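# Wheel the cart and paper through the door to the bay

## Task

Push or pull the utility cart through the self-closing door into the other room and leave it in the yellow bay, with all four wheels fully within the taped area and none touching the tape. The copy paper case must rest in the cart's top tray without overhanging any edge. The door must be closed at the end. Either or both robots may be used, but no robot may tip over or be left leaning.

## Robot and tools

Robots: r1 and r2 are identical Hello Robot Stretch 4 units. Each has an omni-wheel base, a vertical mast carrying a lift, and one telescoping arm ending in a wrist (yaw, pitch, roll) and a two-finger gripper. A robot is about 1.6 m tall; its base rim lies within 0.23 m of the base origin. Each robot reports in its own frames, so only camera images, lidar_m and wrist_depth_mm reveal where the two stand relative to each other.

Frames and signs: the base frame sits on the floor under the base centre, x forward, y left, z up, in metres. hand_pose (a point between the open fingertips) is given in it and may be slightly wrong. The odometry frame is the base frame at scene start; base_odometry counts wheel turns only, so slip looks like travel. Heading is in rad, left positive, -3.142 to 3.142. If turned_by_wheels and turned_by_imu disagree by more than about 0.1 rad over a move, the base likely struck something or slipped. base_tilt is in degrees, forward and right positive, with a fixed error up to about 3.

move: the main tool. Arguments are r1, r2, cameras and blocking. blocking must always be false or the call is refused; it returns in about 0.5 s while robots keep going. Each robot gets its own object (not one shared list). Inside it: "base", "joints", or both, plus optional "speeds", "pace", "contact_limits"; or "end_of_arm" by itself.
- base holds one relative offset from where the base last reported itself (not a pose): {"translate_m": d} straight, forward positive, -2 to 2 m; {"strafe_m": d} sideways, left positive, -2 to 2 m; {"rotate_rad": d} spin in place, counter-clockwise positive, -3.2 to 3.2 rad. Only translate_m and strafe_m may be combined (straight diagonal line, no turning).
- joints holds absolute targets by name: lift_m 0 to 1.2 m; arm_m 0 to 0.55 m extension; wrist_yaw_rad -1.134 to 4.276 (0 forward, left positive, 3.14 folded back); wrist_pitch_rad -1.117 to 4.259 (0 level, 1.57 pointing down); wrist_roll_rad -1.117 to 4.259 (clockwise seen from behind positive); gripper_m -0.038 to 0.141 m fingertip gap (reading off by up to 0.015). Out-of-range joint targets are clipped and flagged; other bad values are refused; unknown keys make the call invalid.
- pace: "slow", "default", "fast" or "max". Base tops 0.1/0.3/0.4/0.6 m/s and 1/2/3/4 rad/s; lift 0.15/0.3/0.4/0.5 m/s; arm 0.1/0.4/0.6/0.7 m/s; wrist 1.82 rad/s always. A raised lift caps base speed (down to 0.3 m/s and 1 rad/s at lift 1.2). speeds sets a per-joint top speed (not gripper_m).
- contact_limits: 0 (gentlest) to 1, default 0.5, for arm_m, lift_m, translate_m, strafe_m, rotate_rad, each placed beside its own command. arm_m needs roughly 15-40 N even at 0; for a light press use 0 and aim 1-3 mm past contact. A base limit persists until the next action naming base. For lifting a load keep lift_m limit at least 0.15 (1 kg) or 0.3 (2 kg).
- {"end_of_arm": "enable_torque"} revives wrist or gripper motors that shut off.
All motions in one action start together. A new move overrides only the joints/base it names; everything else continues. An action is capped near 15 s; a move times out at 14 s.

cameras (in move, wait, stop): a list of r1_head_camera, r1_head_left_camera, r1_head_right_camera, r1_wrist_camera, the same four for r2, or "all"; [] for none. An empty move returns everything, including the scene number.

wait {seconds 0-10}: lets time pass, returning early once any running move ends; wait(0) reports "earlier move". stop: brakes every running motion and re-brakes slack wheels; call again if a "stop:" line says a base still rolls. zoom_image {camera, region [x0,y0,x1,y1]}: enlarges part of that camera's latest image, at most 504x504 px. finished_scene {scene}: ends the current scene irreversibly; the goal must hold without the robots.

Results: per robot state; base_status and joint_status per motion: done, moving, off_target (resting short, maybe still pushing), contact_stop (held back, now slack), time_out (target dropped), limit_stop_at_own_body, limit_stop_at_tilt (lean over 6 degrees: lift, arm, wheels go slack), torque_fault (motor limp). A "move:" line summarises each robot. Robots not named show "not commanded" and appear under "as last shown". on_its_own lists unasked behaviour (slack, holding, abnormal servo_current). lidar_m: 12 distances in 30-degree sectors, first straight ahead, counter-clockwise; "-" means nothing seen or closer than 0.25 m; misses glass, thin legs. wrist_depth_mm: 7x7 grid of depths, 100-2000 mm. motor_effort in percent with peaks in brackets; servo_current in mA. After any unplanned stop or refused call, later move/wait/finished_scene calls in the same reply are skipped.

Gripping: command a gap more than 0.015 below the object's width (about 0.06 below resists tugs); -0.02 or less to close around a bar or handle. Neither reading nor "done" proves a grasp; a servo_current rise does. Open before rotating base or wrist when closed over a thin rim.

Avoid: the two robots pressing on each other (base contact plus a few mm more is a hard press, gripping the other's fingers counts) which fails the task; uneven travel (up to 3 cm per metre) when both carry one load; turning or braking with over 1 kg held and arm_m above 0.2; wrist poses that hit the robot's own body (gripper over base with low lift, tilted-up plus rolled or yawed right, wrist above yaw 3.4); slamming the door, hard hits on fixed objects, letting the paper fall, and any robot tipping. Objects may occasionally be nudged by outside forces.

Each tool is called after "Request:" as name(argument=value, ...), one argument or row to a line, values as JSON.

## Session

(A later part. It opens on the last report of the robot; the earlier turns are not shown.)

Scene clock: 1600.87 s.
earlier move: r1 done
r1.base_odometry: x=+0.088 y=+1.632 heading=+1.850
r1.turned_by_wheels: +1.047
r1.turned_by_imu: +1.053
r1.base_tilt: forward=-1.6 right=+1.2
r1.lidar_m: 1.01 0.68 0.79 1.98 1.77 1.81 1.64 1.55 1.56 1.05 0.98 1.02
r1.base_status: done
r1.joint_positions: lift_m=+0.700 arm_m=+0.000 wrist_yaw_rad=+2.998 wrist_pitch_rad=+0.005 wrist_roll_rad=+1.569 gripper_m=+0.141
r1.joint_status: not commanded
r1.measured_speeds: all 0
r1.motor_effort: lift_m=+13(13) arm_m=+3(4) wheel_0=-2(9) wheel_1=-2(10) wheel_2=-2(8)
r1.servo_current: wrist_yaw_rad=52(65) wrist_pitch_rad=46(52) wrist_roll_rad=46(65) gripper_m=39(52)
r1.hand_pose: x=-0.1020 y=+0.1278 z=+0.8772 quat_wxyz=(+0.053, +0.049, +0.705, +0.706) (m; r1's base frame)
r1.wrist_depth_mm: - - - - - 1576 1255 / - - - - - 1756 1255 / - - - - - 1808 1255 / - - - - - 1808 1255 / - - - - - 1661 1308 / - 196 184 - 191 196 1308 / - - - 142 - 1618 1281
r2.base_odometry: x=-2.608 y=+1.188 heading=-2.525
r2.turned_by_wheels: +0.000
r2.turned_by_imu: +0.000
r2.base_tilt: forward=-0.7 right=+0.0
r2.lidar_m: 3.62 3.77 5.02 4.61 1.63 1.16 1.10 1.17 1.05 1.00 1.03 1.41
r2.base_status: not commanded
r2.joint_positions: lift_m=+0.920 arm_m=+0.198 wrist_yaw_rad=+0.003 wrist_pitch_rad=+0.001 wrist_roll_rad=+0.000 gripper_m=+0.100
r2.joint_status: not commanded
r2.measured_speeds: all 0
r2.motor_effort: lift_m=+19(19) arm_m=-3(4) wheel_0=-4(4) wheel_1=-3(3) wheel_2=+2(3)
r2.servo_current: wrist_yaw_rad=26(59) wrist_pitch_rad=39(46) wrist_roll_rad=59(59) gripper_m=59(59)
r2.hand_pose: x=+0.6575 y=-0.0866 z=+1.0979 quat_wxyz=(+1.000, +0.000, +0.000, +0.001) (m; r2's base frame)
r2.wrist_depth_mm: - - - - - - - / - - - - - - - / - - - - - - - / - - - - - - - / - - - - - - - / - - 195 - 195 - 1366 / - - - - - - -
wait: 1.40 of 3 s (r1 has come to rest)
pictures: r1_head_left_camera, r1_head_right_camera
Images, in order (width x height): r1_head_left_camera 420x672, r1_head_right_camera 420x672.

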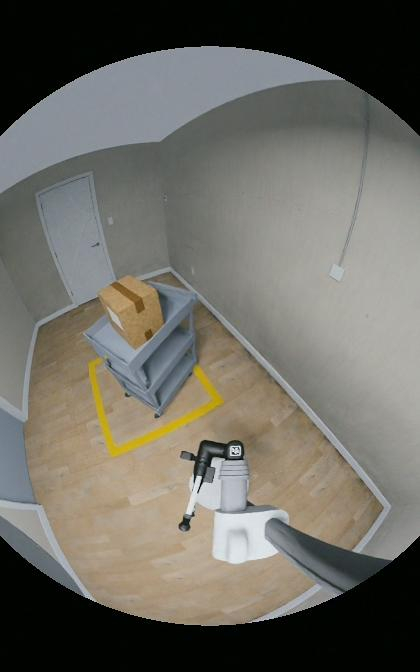

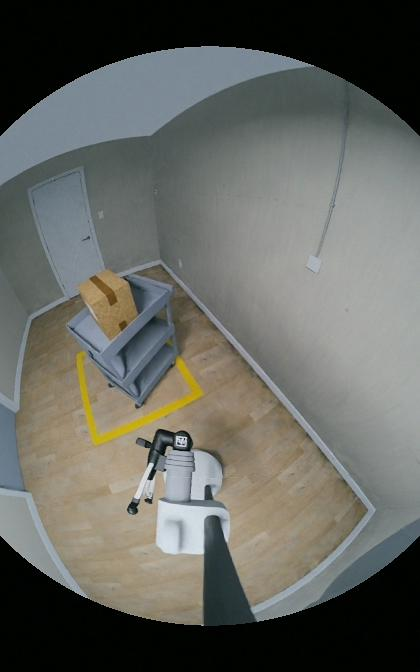

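Request:
move(
  blocking=false,
  r1={"base":{"translate_m":0.68,"strafe_m":-0.03}},
)

Request:
wait(
  seconds=5,
)

Request:
move(
  blocking=false,
  r1={"base":{"translate_m":0.08,"strafe_m":0.13},"pace":"slow","contact_limits":{"strafe_m":0.7}},
)

Request:
wait(
  seconds=4,
  cameras=["r1_head_left_camera","r1_head_right_camera"],
)

Scene clock: 1618.73 s.
move: r1 moving
r1.base_odometry: x=+0.081 y=+1.663 heading=+1.850
r1.turned_by_wheels: +0.000
r1.turned_by_imu: +0.000
r1.base_tilt: forward=-1.6 right=+1.3
r1.lidar_m: 1.01 0.67 0.70 1.98 1.79 1.84 1.65 1.57 1.53 1.04 0.95 0.99
r1.base_status: translate_m moving; strafe_m moving
r1.joint_positions: lift_m=+0.700 arm_m=+0.000 wrist_yaw_rad=+2.998 wrist_pitch_rad=+0.005 wrist_roll_rad=+1.569 gripper_m=+0.141
r1.joint_status: not commanded
r1.measured_speeds: translate_m=+0.122 strafe_m=-0.005 rotate_rad=-0.005 lift_m=+0.000 arm_m=+0.000 wrist_yaw_rad=+0.000 wrist_pitch_rad=+0.000 wrist_roll_rad=+0.000
r1.motor_effort: lift_m=+13(13) arm_m=+4(4) wheel_0=+6(10) wheel_1=+4(6) wheel_2=-8(10)
r1.servo_current: wrist_yaw_rad=59(65) wrist_pitch_rad=39(52) wrist_roll_rad=33(65) gripper_m=46(46)
r1.hand_pose: x=-0.1020 y=+0.1278 z=+0.8772 quat_wxyz=(+0.053, +0.049, +0.705, +0.706) (m; r1's base frame)
r1.wrist_depth_mm: - - - - - 1708 1205 / - - - - - 1708 1229 / - - - - - 1808 1229 / - - - - - 1808 1281 / - - - - - 1756 1255 / - 196 185 - 190 198 1308 / - - - 142 - 1618 1281
r2: as last shown
r2.base_tilt: forward=-0.7 right=+0.1
r2.lidar_m: 3.64 3.79 5.03 4.60 1.60 1.14 1.11 1.15 1.04 0.97 1.03 1.42
r2.motor_effort: lift_m=+19(19) arm_m=-4(4) wheel_0=-4(4) wheel_1=-2(3) wheel_2=+2(3)
r2.servo_current: wrist_yaw_rad=52(52) wrist_pitch_rad=46(46) wrist_roll_rad=52(52) gripper_m=52(59)
r2.wrist_depth_mm: - - - - - - - / - - - - - - - / - - - - - - - / - - - - - - - / - - - - - - - / - - 195 - 195 - 1336 / - - - - - - -
pictures: none

Scene clock: 1622.00 s.
earlier move: r1 done
r1.base_odometry: x=-0.070 y=+2.294 heading=+1.850
r1.turned_by_wheels: +0.000
r1.turned_by_imu: +0.000
r1.base_tilt: forward=-1.5 right=+1.3
r1.lidar_m: 0.80 0.40 0.39 0.39 0.52 2.23 2.24 2.10 0.93 0.65 0.58 0.59
r1.base_status: done
r1.joint_positions: lift_m=+0.700 arm_m=+0.000 wrist_yaw_rad=+2.998 wrist_pitch_rad=+0.005 wrist_roll_rad=+1.569 gripper_m=+0.141
r1.joint_status: not commanded
r1.measured_speeds: all 0
r1.motor_effort: lift_m=+13(13) arm_m=+4(4) wheel_0=+3(10) wheel_1=+0(8) wheel_2=+0(11)
r1.servo_current: wrist_yaw_rad=33(72) wrist_pitch_rad=52(52) wrist_roll_rad=52(72) gripper_m=46(52)
r1.hand_pose: x=-0.1020 y=+0.1278 z=+0.8772 quat_wxyz=(+0.053, +0.049, +0.705, +0.706) (m; r1's base frame)
r1.wrist_depth_mm: - - - - - 1756 1229 / - - - - - 1808 1229 / - - - - - 1756 1255 / - - - - - 1808 1281 / - - - - - 1708 1308 / - 211 - - - 196 1281 / - - - 149 - 1808 1281
r2.base_odometry: x=-2.608 y=+1.188 heading=-2.525
r2.turned_by_wheels: +0.000
r2.turned_by_imu: +0.000
r2.base_tilt: forward=-0.7 right=+0.1
r2.lidar_m: 3.63 3.76 5.05 4.61 1.65 1.18 1.11 1.17 1.05 0.99 1.05 1.42
r2.base_status: not commanded
r2.joint_positions: lift_m=+0.920 arm_m=+0.198 wrist_yaw_rad=+0.003 wrist_pitch_rad=+0.001 wrist_roll_rad=+0.000 gripper_m=+0.100
r2.joint_status: not commanded
r2.measured_speeds: all 0
r2.motor_effort: lift_m=+19(19) arm_m=-4(4) wheel_0=-3(4) wheel_1=-2(3) wheel_2=+2(3)
r2.servo_current: wrist_yaw_rad=59(59) wrist_pitch_rad=39(52) wrist_roll_rad=46(59) gripper_m=52(59)
r2.hand_pose: x=+0.6575 y=-0.0866 z=+1.0979 quat_wxyz=(+1.000, +0.000, +0.000, +0.001) (m; r2's base frame)
r2.wrist_depth_mm: - - - - - - - / - - - - - - - / - - - - - - - / - - - - - - - / - - - - - - - / - - 196 - 195 - 1308 / - - - - - - -
wait: 3.27 of 5 s (r1 has come to rest)
pictures: none

Scene clock: 1622.50 s.
move: r1 moving
r1.base_odometry: x=-0.082 y=+2.297 heading=+1.850
r1.turned_by_wheels: +0.000
r1.turned_by_imu: +0.000
r1.base_tilt: forward=-1.6 right=+1.3
r1.lidar_m: 0.79 0.40 0.36 0.37 0.50 2.21 2.25 2.11 0.93 0.64 0.58 0.62
r1.base_status: translate_m moving; strafe_m moving
r1.joint_positions: lift_m=+0.700 arm_m=+0.000 wrist_yaw_rad=+2.998 wrist_pitch_rad=+0.005 wrist_roll_rad=+1.569 gripper_m=+0.141
r1.joint_status: not commanded
r1.measured_speeds: translate_m=+0.026 strafe_m=+0.042 rotate_rad=-0.002 lift_m=+0.000 arm_m=+0.000 wrist_yaw_rad=+0.000 wrist_pitch_rad=+0.000 wrist_roll_rad=+0.000
r1.motor_effort: lift_m=+13(13) arm_m=+4(4) wheel_0=-5(6) wheel_1=+7(7) wheel_2=-4(5)
r1.servo_current: wrist_yaw_rad=72(72) wrist_pitch_rad=46(46) wrist_roll_rad=52(65) gripper_m=46(52)
r1.contact_limits: strafe_m 0.7
r1.hand_pose: x=-0.1020 y=+0.1278 z=+0.8772 quat_wxyz=(+0.053, +0.049, +0.705, +0.706) (m; r1's base frame)
r1.wrist_depth_mm: - - - - - 1808 1229 / - - - - - 1756 1255 / - - - - - 1756 1255 / - - - - - 1808 1281 / - - - - - 1708 1281 / - 209 - - - 196 1281 / - - - 150 - 1808 1281
r2: as last shown
r2.lidar_m: 3.64 3.79 5.01 4.62 1.65 1.17 1.11 1.15 1.04 0.97 1.01 1.41
r2.motor_effort: lift_m=+19(19) arm_m=-3(4) wheel_0=-4(4) wheel_1=-3(3) wheel_2=+2(3)
r2.servo_current: wrist_yaw_rad=52(52) wrist_pitch_rad=39(46) wrist_roll_rad=46(59) gripper_m=52(52)
r2.wrist_depth_mm: - - - - - - - / - - - - - - - / - - - - - - - / - - - - - - - / - - - - - - - / - - 195 - 195 - 1308 / - - - - - - -
pictures: none

Scene clock: 1624.80 s.
earlier move: r1 done
r1.base_odometry: x=-0.217 y=+2.335 heading=+1.850
r1.turned_by_wheels: +0.000
r1.turned_by_imu: +0.001
r1.base_tilt: forward=-1.6 right=+1.3
r1.lidar_m: 0.87 0.27 0.25 0.25 0.32 2.18 2.38 2.23 1.00 0.68 0.63 0.65
r1.base_status: done
r1.joint_positions: lift_m=+0.700 arm_m=+0.000 wrist_yaw_rad=+2.998 wrist_pitch_rad=+0.005 wrist_roll_rad=+1.569 gripper_m=+0.141
r1.joint_status: not commanded
r1.measured_speeds: all 0
r1.motor_effort: lift_m=+13(13) arm_m=+4(4) wheel_0=-4(7) wheel_1=+3(8) wheel_2=-3(6)
r1.servo_current: wrist_yaw_rad=39(72) wrist_pitch_rad=46(52) wrist_roll_rad=59(65) gripper_m=46(52)
r1.contact_limits: strafe_m 0.7
r1.hand_pose: x=-0.1020 y=+0.1278 z=+0.8772 quat_wxyz=(+0.053, +0.049, +0.705, +0.706) (m; r1's base frame)
r1.wrist_depth_mm: - - - - - 1661 1205 / - - - - - 1756 1255 / - - - - - 1808 1281 / - - - - - 1808 1281 / - - - - - 1756 1255 / - 210 - - - 196 1308 / - - - 149 - 1863 1281
r2.base_odometry: x=-2.608 y=+1.188 heading=-2.525
r2.turned_by_wheels: +0.000
r2.turned_by_imu: +0.000
r2.base_tilt: forward=-0.7 right=+0.1
r2.lidar_m: 3.62 3.79 5.03 4.59 1.61 1.16 1.10 1.16 1.05 0.99 1.03 1.41
r2.base_status: not commanded
r2.joint_positions: lift_m=+0.920 arm_m=+0.198 wrist_yaw_rad=+0.003 wrist_pitch_rad=+0.001 wrist_roll_rad=+0.000 gripper_m=+0.100
r2.joint_status: not commanded
r2.measured_speeds: all 0
r2.motor_effort: lift_m=+19(19) arm_m=-4(4) wheel_0=-4(4) wheel_1=-3(3) wheel_2=+2(3)
r2.servo_current: wrist_yaw_rad=52(59) wrist_pitch_rad=46(46) wrist_roll_rad=46(65) gripper_m=52(59)
r2.hand_pose: x=+0.6575 y=-0.0866 z=+1.0979 quat_wxyz=(+1.000, +0.000, +0.000, +0.001) (m; r2's base frame)
r2.wrist_depth_mm: - - - - - - - / - - - - - - - / - - - - - - - / - - - - - - - / - - - - - - - / - - 195 - 195 - 1336 / - - - - - - -
wait: 2.30 of 4 s (r1 has come to rest)
pictures: r1_head_left_camera, r1_head_right_camera
Images, in order (width x height): r1_head_left_camera 420x672, r1_head_right_camera 420x672.

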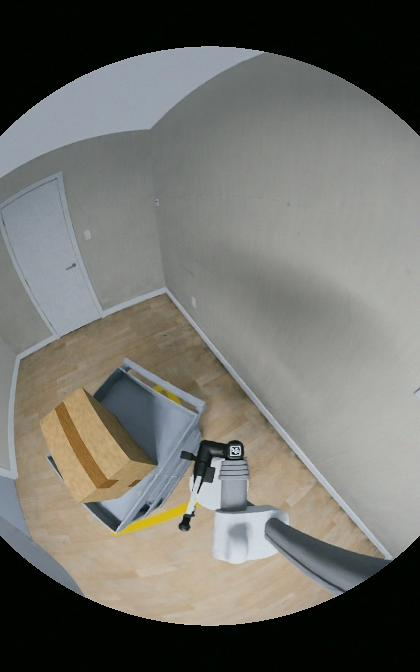

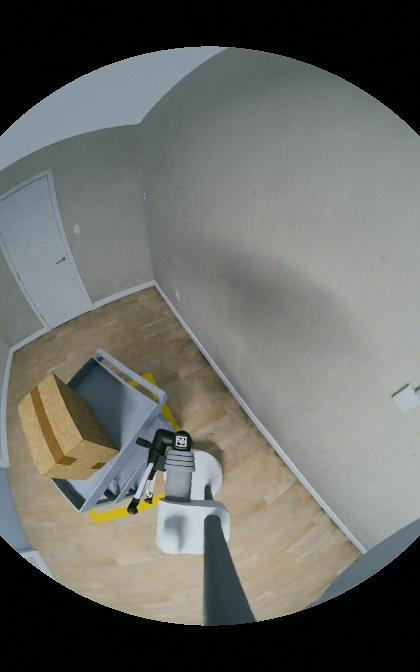

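Request:
move(
  blocking=false,
  r1={"base":{"translate_m":0.0,"strafe_m":0.12},"pace":"slow","contact_limits":{"strafe_m":0.7}},
)

Request:
wait(
  seconds=4,
)

Request:
move(
  blocking=false,
  r1={"base":{"strafe_m":-0.2,"translate_m":-0.3}},
)

Request:
wait(
  seconds=4,
  cameras=["r1_head_left_camera","r1_head_right_camera"],
)

Request:
zoom_image(
  camera="r1_head_left_camera",
  region=[20, 300, 240, 540],
)

Scene clock: 1632.27 s.
move: r1 moving
r1.base_odometry: x=-0.231 y=+2.331 heading=+1.850
r1.turned_by_wheels: +0.000
r1.turned_by_imu: +0.000
r1.base_tilt: forward=-1.6 right=+1.3
r1.lidar_m: 0.38 0.27 0.25 0.25 0.33 2.16 2.42 2.24 1.04 0.70 0.65 0.65
r1.base_status: translate_m moving; strafe_m moving
r1.joint_positions: lift_m=+0.700 arm_m=+0.000 wrist_yaw_rad=+2.998 wrist_pitch_rad=+0.005 wrist_roll_rad=+1.569 gripper_m=+0.141
r1.joint_status: not commanded
r1.measured_speeds: translate_m=+0.000 strafe_m=+0.055 rotate_rad=+0.001 lift_m=+0.000 arm_m=+0.000 wrist_yaw_rad=+0.000 wrist_pitch_rad=+0.000 wrist_roll_rad=+0.000
r1.motor_effort: lift_m=+13(13) arm_m=+4(4) wheel_0=-6(9) wheel_1=+6(7) wheel_2=+1(3)
r1.servo_current: wrist_yaw_rad=59(65) wrist_pitch_rad=52(52) wrist_roll_rad=59(59) gripper_m=39(46)
r1.contact_limits: strafe_m 0.7
r1.hand_pose: x=-0.1020 y=+0.1278 z=+0.8772 quat_wxyz=(+0.053, +0.049, +0.705, +0.706) (m; r1's base frame)
r1.wrist_depth_mm: - - - - 307 370 1138 / - - - - - 1808 1255 / - - - - - 1808 1229 / - - - - - 1708 1255 / - - - - - 1708 1281 / - 210 - - - 196 1281 / - - - 149 - 1863 1281
r2: as last shown
r2.lidar_m: 3.63 3.78 5.03 4.57 1.64 1.17 1.09 1.16 1.05 0.99 1.04 1.40
r2.motor_effort: lift_m=+19(19) arm_m=-3(4) wheel_0=-3(4) wheel_1=-2(3) wheel_2=+2(3)
r2.servo_current: wrist_yaw_rad=46(65) wrist_pitch_rad=46(46) wrist_roll_rad=46(52) gripper_m=52(59)
r2.wrist_depth_mm: - - - - - - - / - - - - - - - / - - - - - - - / - - - - - - - / - - - - - - - / - - 196 - 195 - 1336 / - - - - - - -
pictures: none

Scene clock: 1634.10 s.
earlier move: r1 done
r1.base_odometry: x=-0.332 y=+2.302 heading=+1.849
r1.turned_by_wheels: +0.000
r1.turned_by_imu: -0.004
r1.base_tilt: forward=-1.6 right=+1.3
r1.lidar_m: 0.37 0.25 0.25 0.25 0.26 2.06 2.45 2.31 1.18 0.79 0.73 0.75
r1.base_status: done
r1.joint_positions: lift_m=+0.700 arm_m=+0.000 wrist_yaw_rad=+3.001 wrist_pitch_rad=+0.005 wrist_roll_rad=+1.569 gripper_m=+0.141
r1.joint_status: not commanded
r1.measured_speeds: all 0
r1.motor_effort: lift_m=+13(13) arm_m=+3(4) wheel_0=-4(21) wheel_1=+2(11) wheel_2=-1(6)
r1.servo_current: wrist_yaw_rad=39(72) wrist_pitch_rad=46(52) wrist_roll_rad=52(59) gripper_m=46(46)
r1.contact_limits: strafe_m 0.7
r1.hand_pose: x=-0.1024 y=+0.1269 z=+0.8773 quat_wxyz=(+0.051, +0.048, +0.705, +0.706) (m; r1's base frame)
r1.wrist_depth_mm: - - - 163 140 123 - / - - - - - 1661 1182 / - - - - - 1808 1255 / - - - - - 1863 1281 / - - - - - 1708 1255 / - 211 - - - 197 1255 / - - - 149 - 1921 1281
r2.base_odometry: x=-2.608 y=+1.188 heading=-2.525
r2.turned_by_wheels: +0.000
r2.turned_by_imu: +0.000
r2.base_tilt: forward=-0.7 right=+0.1
r2.lidar_m: 3.63 3.77 5.04 4.59 1.61 1.16 1.11 1.14 1.06 0.98 1.01 1.43
r2.base_status: not commanded
r2.joint_positions: lift_m=+0.920 arm_m=+0.198 wrist_yaw_rad=+0.003 wrist_pitch_rad=+0.001 wrist_roll_rad=+0.000 gripper_m=+0.100
r2.joint_status: not commanded
r2.measured_speeds: all 0
r2.motor_effort: lift_m=+19(19) arm_m=-4(4) wheel_0=-4(4) wheel_1=-2(3) wheel_2=+3(3)
r2.servo_current: wrist_yaw_rad=46(65) wrist_pitch_rad=39(46) wrist_roll_rad=46(59) gripper_m=52(59)
r2.hand_pose: x=+0.6575 y=-0.0866 z=+1.0979 quat_wxyz=(+1.000, +0.000, +0.000, +0.001) (m; r2's base frame)
r2.wrist_depth_mm: - - - - - - - / - - - - - - - / - - - - - - - / - - - - - - - / - - - - - - - / - - 195 - 195 - 1308 / - - - - - - -
wait: 1.83 of 4 s (r1 has come to rest)
pictures: none

Scene clock: 1634.60 s.
move: r1 moving
r1.base_odometry: x=-0.306 y=+2.279 heading=+1.850
r1.turned_by_wheels: +0.000
r1.turned_by_imu: +0.000
r1.base_tilt: forward=-1.5 right=+1.3
r1.lidar_m: 0.40 0.25 0.25 0.25 0.30 2.09 2.40 2.29 1.17 0.80 0.74 0.76
r1.base_status: translate_m moving; strafe_m moving
r1.joint_positions: lift_m=+0.700 arm_m=+0.000 wrist_yaw_rad=+3.001 wrist_pitch_rad=+0.005 wrist_roll_rad=+1.569 gripper_m=+0.141
r1.joint_status: not commanded
r1.measured_speeds: translate_m=-0.113 strafe_m=-0.076 rotate_rad=-0.003 lift_m=+0.000 arm_m=+0.000 wrist_yaw_rad=+0.000 wrist_pitch_rad=+0.000 wrist_roll_rad=+0.000
r1.motor_effort: lift_m=+13(13) arm_m=+4(4) wheel_0=+4(5) wheel_1=-9(9) wheel_2=+8(9)
r1.servo_current: wrist_yaw_rad=46(65) wrist_pitch_rad=46(52) wrist_roll_rad=52(59) gripper_m=46(46)
r1.hand_pose: x=-0.1024 y=+0.1269 z=+0.8773 quat_wxyz=(+0.051, +0.048, +0.705, +0.706) (m; r1's base frame)
r1.wrist_depth_mm: - - - 257 226 310 312 / - - - - - 1808 1229 / - - - - - 1808 1255 / - - - - - 1863 1255 / - - - - - 1708 1281 / - 210 - - - 196 1281 / - - - 149 - 1863 1281
r2: as last shown
r2.lidar_m: 3.63 3.76 5.03 4.61 1.65 1.18 1.11 1.16 1.05 0.99 1.05 1.42
r2.motor_effort: lift_m=+19(19) arm_m=-3(4) wheel_0=-4(4) wheel_1=-2(3) wheel_2=+2(3)
r2.servo_current: wrist_yaw_rad=39(59) wrist_pitch_rad=46(46) wrist_roll_rad=33(59) gripper_m=59(59)
pictures: none

Scene clock: 1636.67 s.
earlier move: r1 done
r1.base_odometry: x=-0.057 y=+2.069 heading=+1.849
r1.turned_by_wheels: +0.000
r1.turned_by_imu: -0.002
r1.base_tilt: forward=-1.6 right=+1.3
r1.lidar_m: 1.00 0.54 0.49 0.48 2.02 2.07 2.09 1.93 1.20 0.81 0.74 0.78
r1.base_status: done
r1.joint_positions: lift_m=+0.700 arm_m=+0.000 wrist_yaw_rad=+3.001 wrist_pitch_rad=+0.005 wrist_roll_rad=+1.569 gripper_m=+0.141
r1.joint_status: not commanded
r1.measured_speeds: all 0
r1.motor_effort: lift_m=+13(13) arm_m=+4(4) wheel_0=+3(6) wheel_1=+0(11) wheel_2=-1(9)
r1.servo_current: wrist_yaw_rad=33(65) wrist_pitch_rad=46(59) wrist_roll_rad=26(65) gripper_m=39(46)
r1.hand_pose: x=-0.1024 y=+0.1269 z=+0.8773 quat_wxyz=(+0.051, +0.048, +0.705, +0.706) (m; r1's base frame)
r1.wrist_depth_mm: - - - - - 1708 1229 / - - - - - 1756 1281 / - - - - - 1808 1281 / - - - - - 1808 1281 / - - - - - 1661 1308 / - 209 - - - 196 1308 / - - - 150 - 1756 1255
r2.base_odometry: x=-2.608 y=+1.188 heading=-2.525
r2.turned_by_wheels: +0.000
r2.turned_by_imu: +0.000
r2.base_tilt: forward=-0.7 right=+0.0
r2.lidar_m: 3.63 3.77 5.02 4.60 1.64 1.16 1.12 1.17 1.02 0.99 1.03 1.41
r2.base_status: not commanded
r2.joint_positions: lift_m=+0.920 arm_m=+0.198 wrist_yaw_rad=+0.003 wrist_pitch_rad=+0.001 wrist_roll_rad=+0.000 gripper_m=+0.100
r2.joint_status: not commanded
r2.measured_speeds: all 0
r2.motor_effort: lift_m=+19(19) arm_m=-3(4) wheel_0=-3(4) wheel_1=-2(3) wheel_2=+2(3)
r2.servo_current: wrist_yaw_rad=52(65) wrist_pitch_rad=46(52) wrist_roll_rad=52(59) gripper_m=46(59)
r2.hand_pose: x=+0.6575 y=-0.0866 z=+1.0979 quat_wxyz=(+1.000, +0.000, +0.000, +0.001) (m; r2's base frame)
r2.wrist_depth_mm: - - - - - - - / - - - - - - - / - - - - - - - / - - - - - - - / - - - - - - - / - - 195 - 195 - 1308 / - - - - - - -
wait: 2.07 of 4 s (r1 has come to rest)
pictures: r1_head_left_camera, r1_head_right_camera
Images, in order (width x height): r1_head_left_camera 420x672, r1_head_right_camera 420x672.

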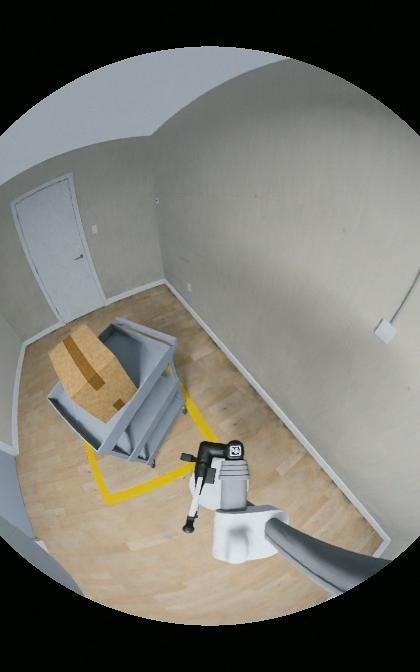

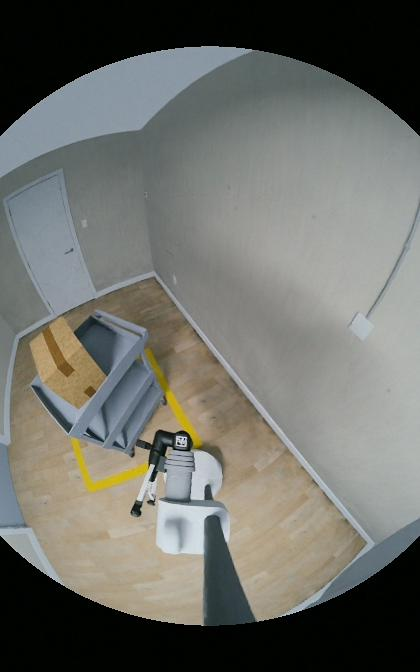

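Scaled by 2.100 from the camera's 420x672 image, which has a finer 600x960 frame.

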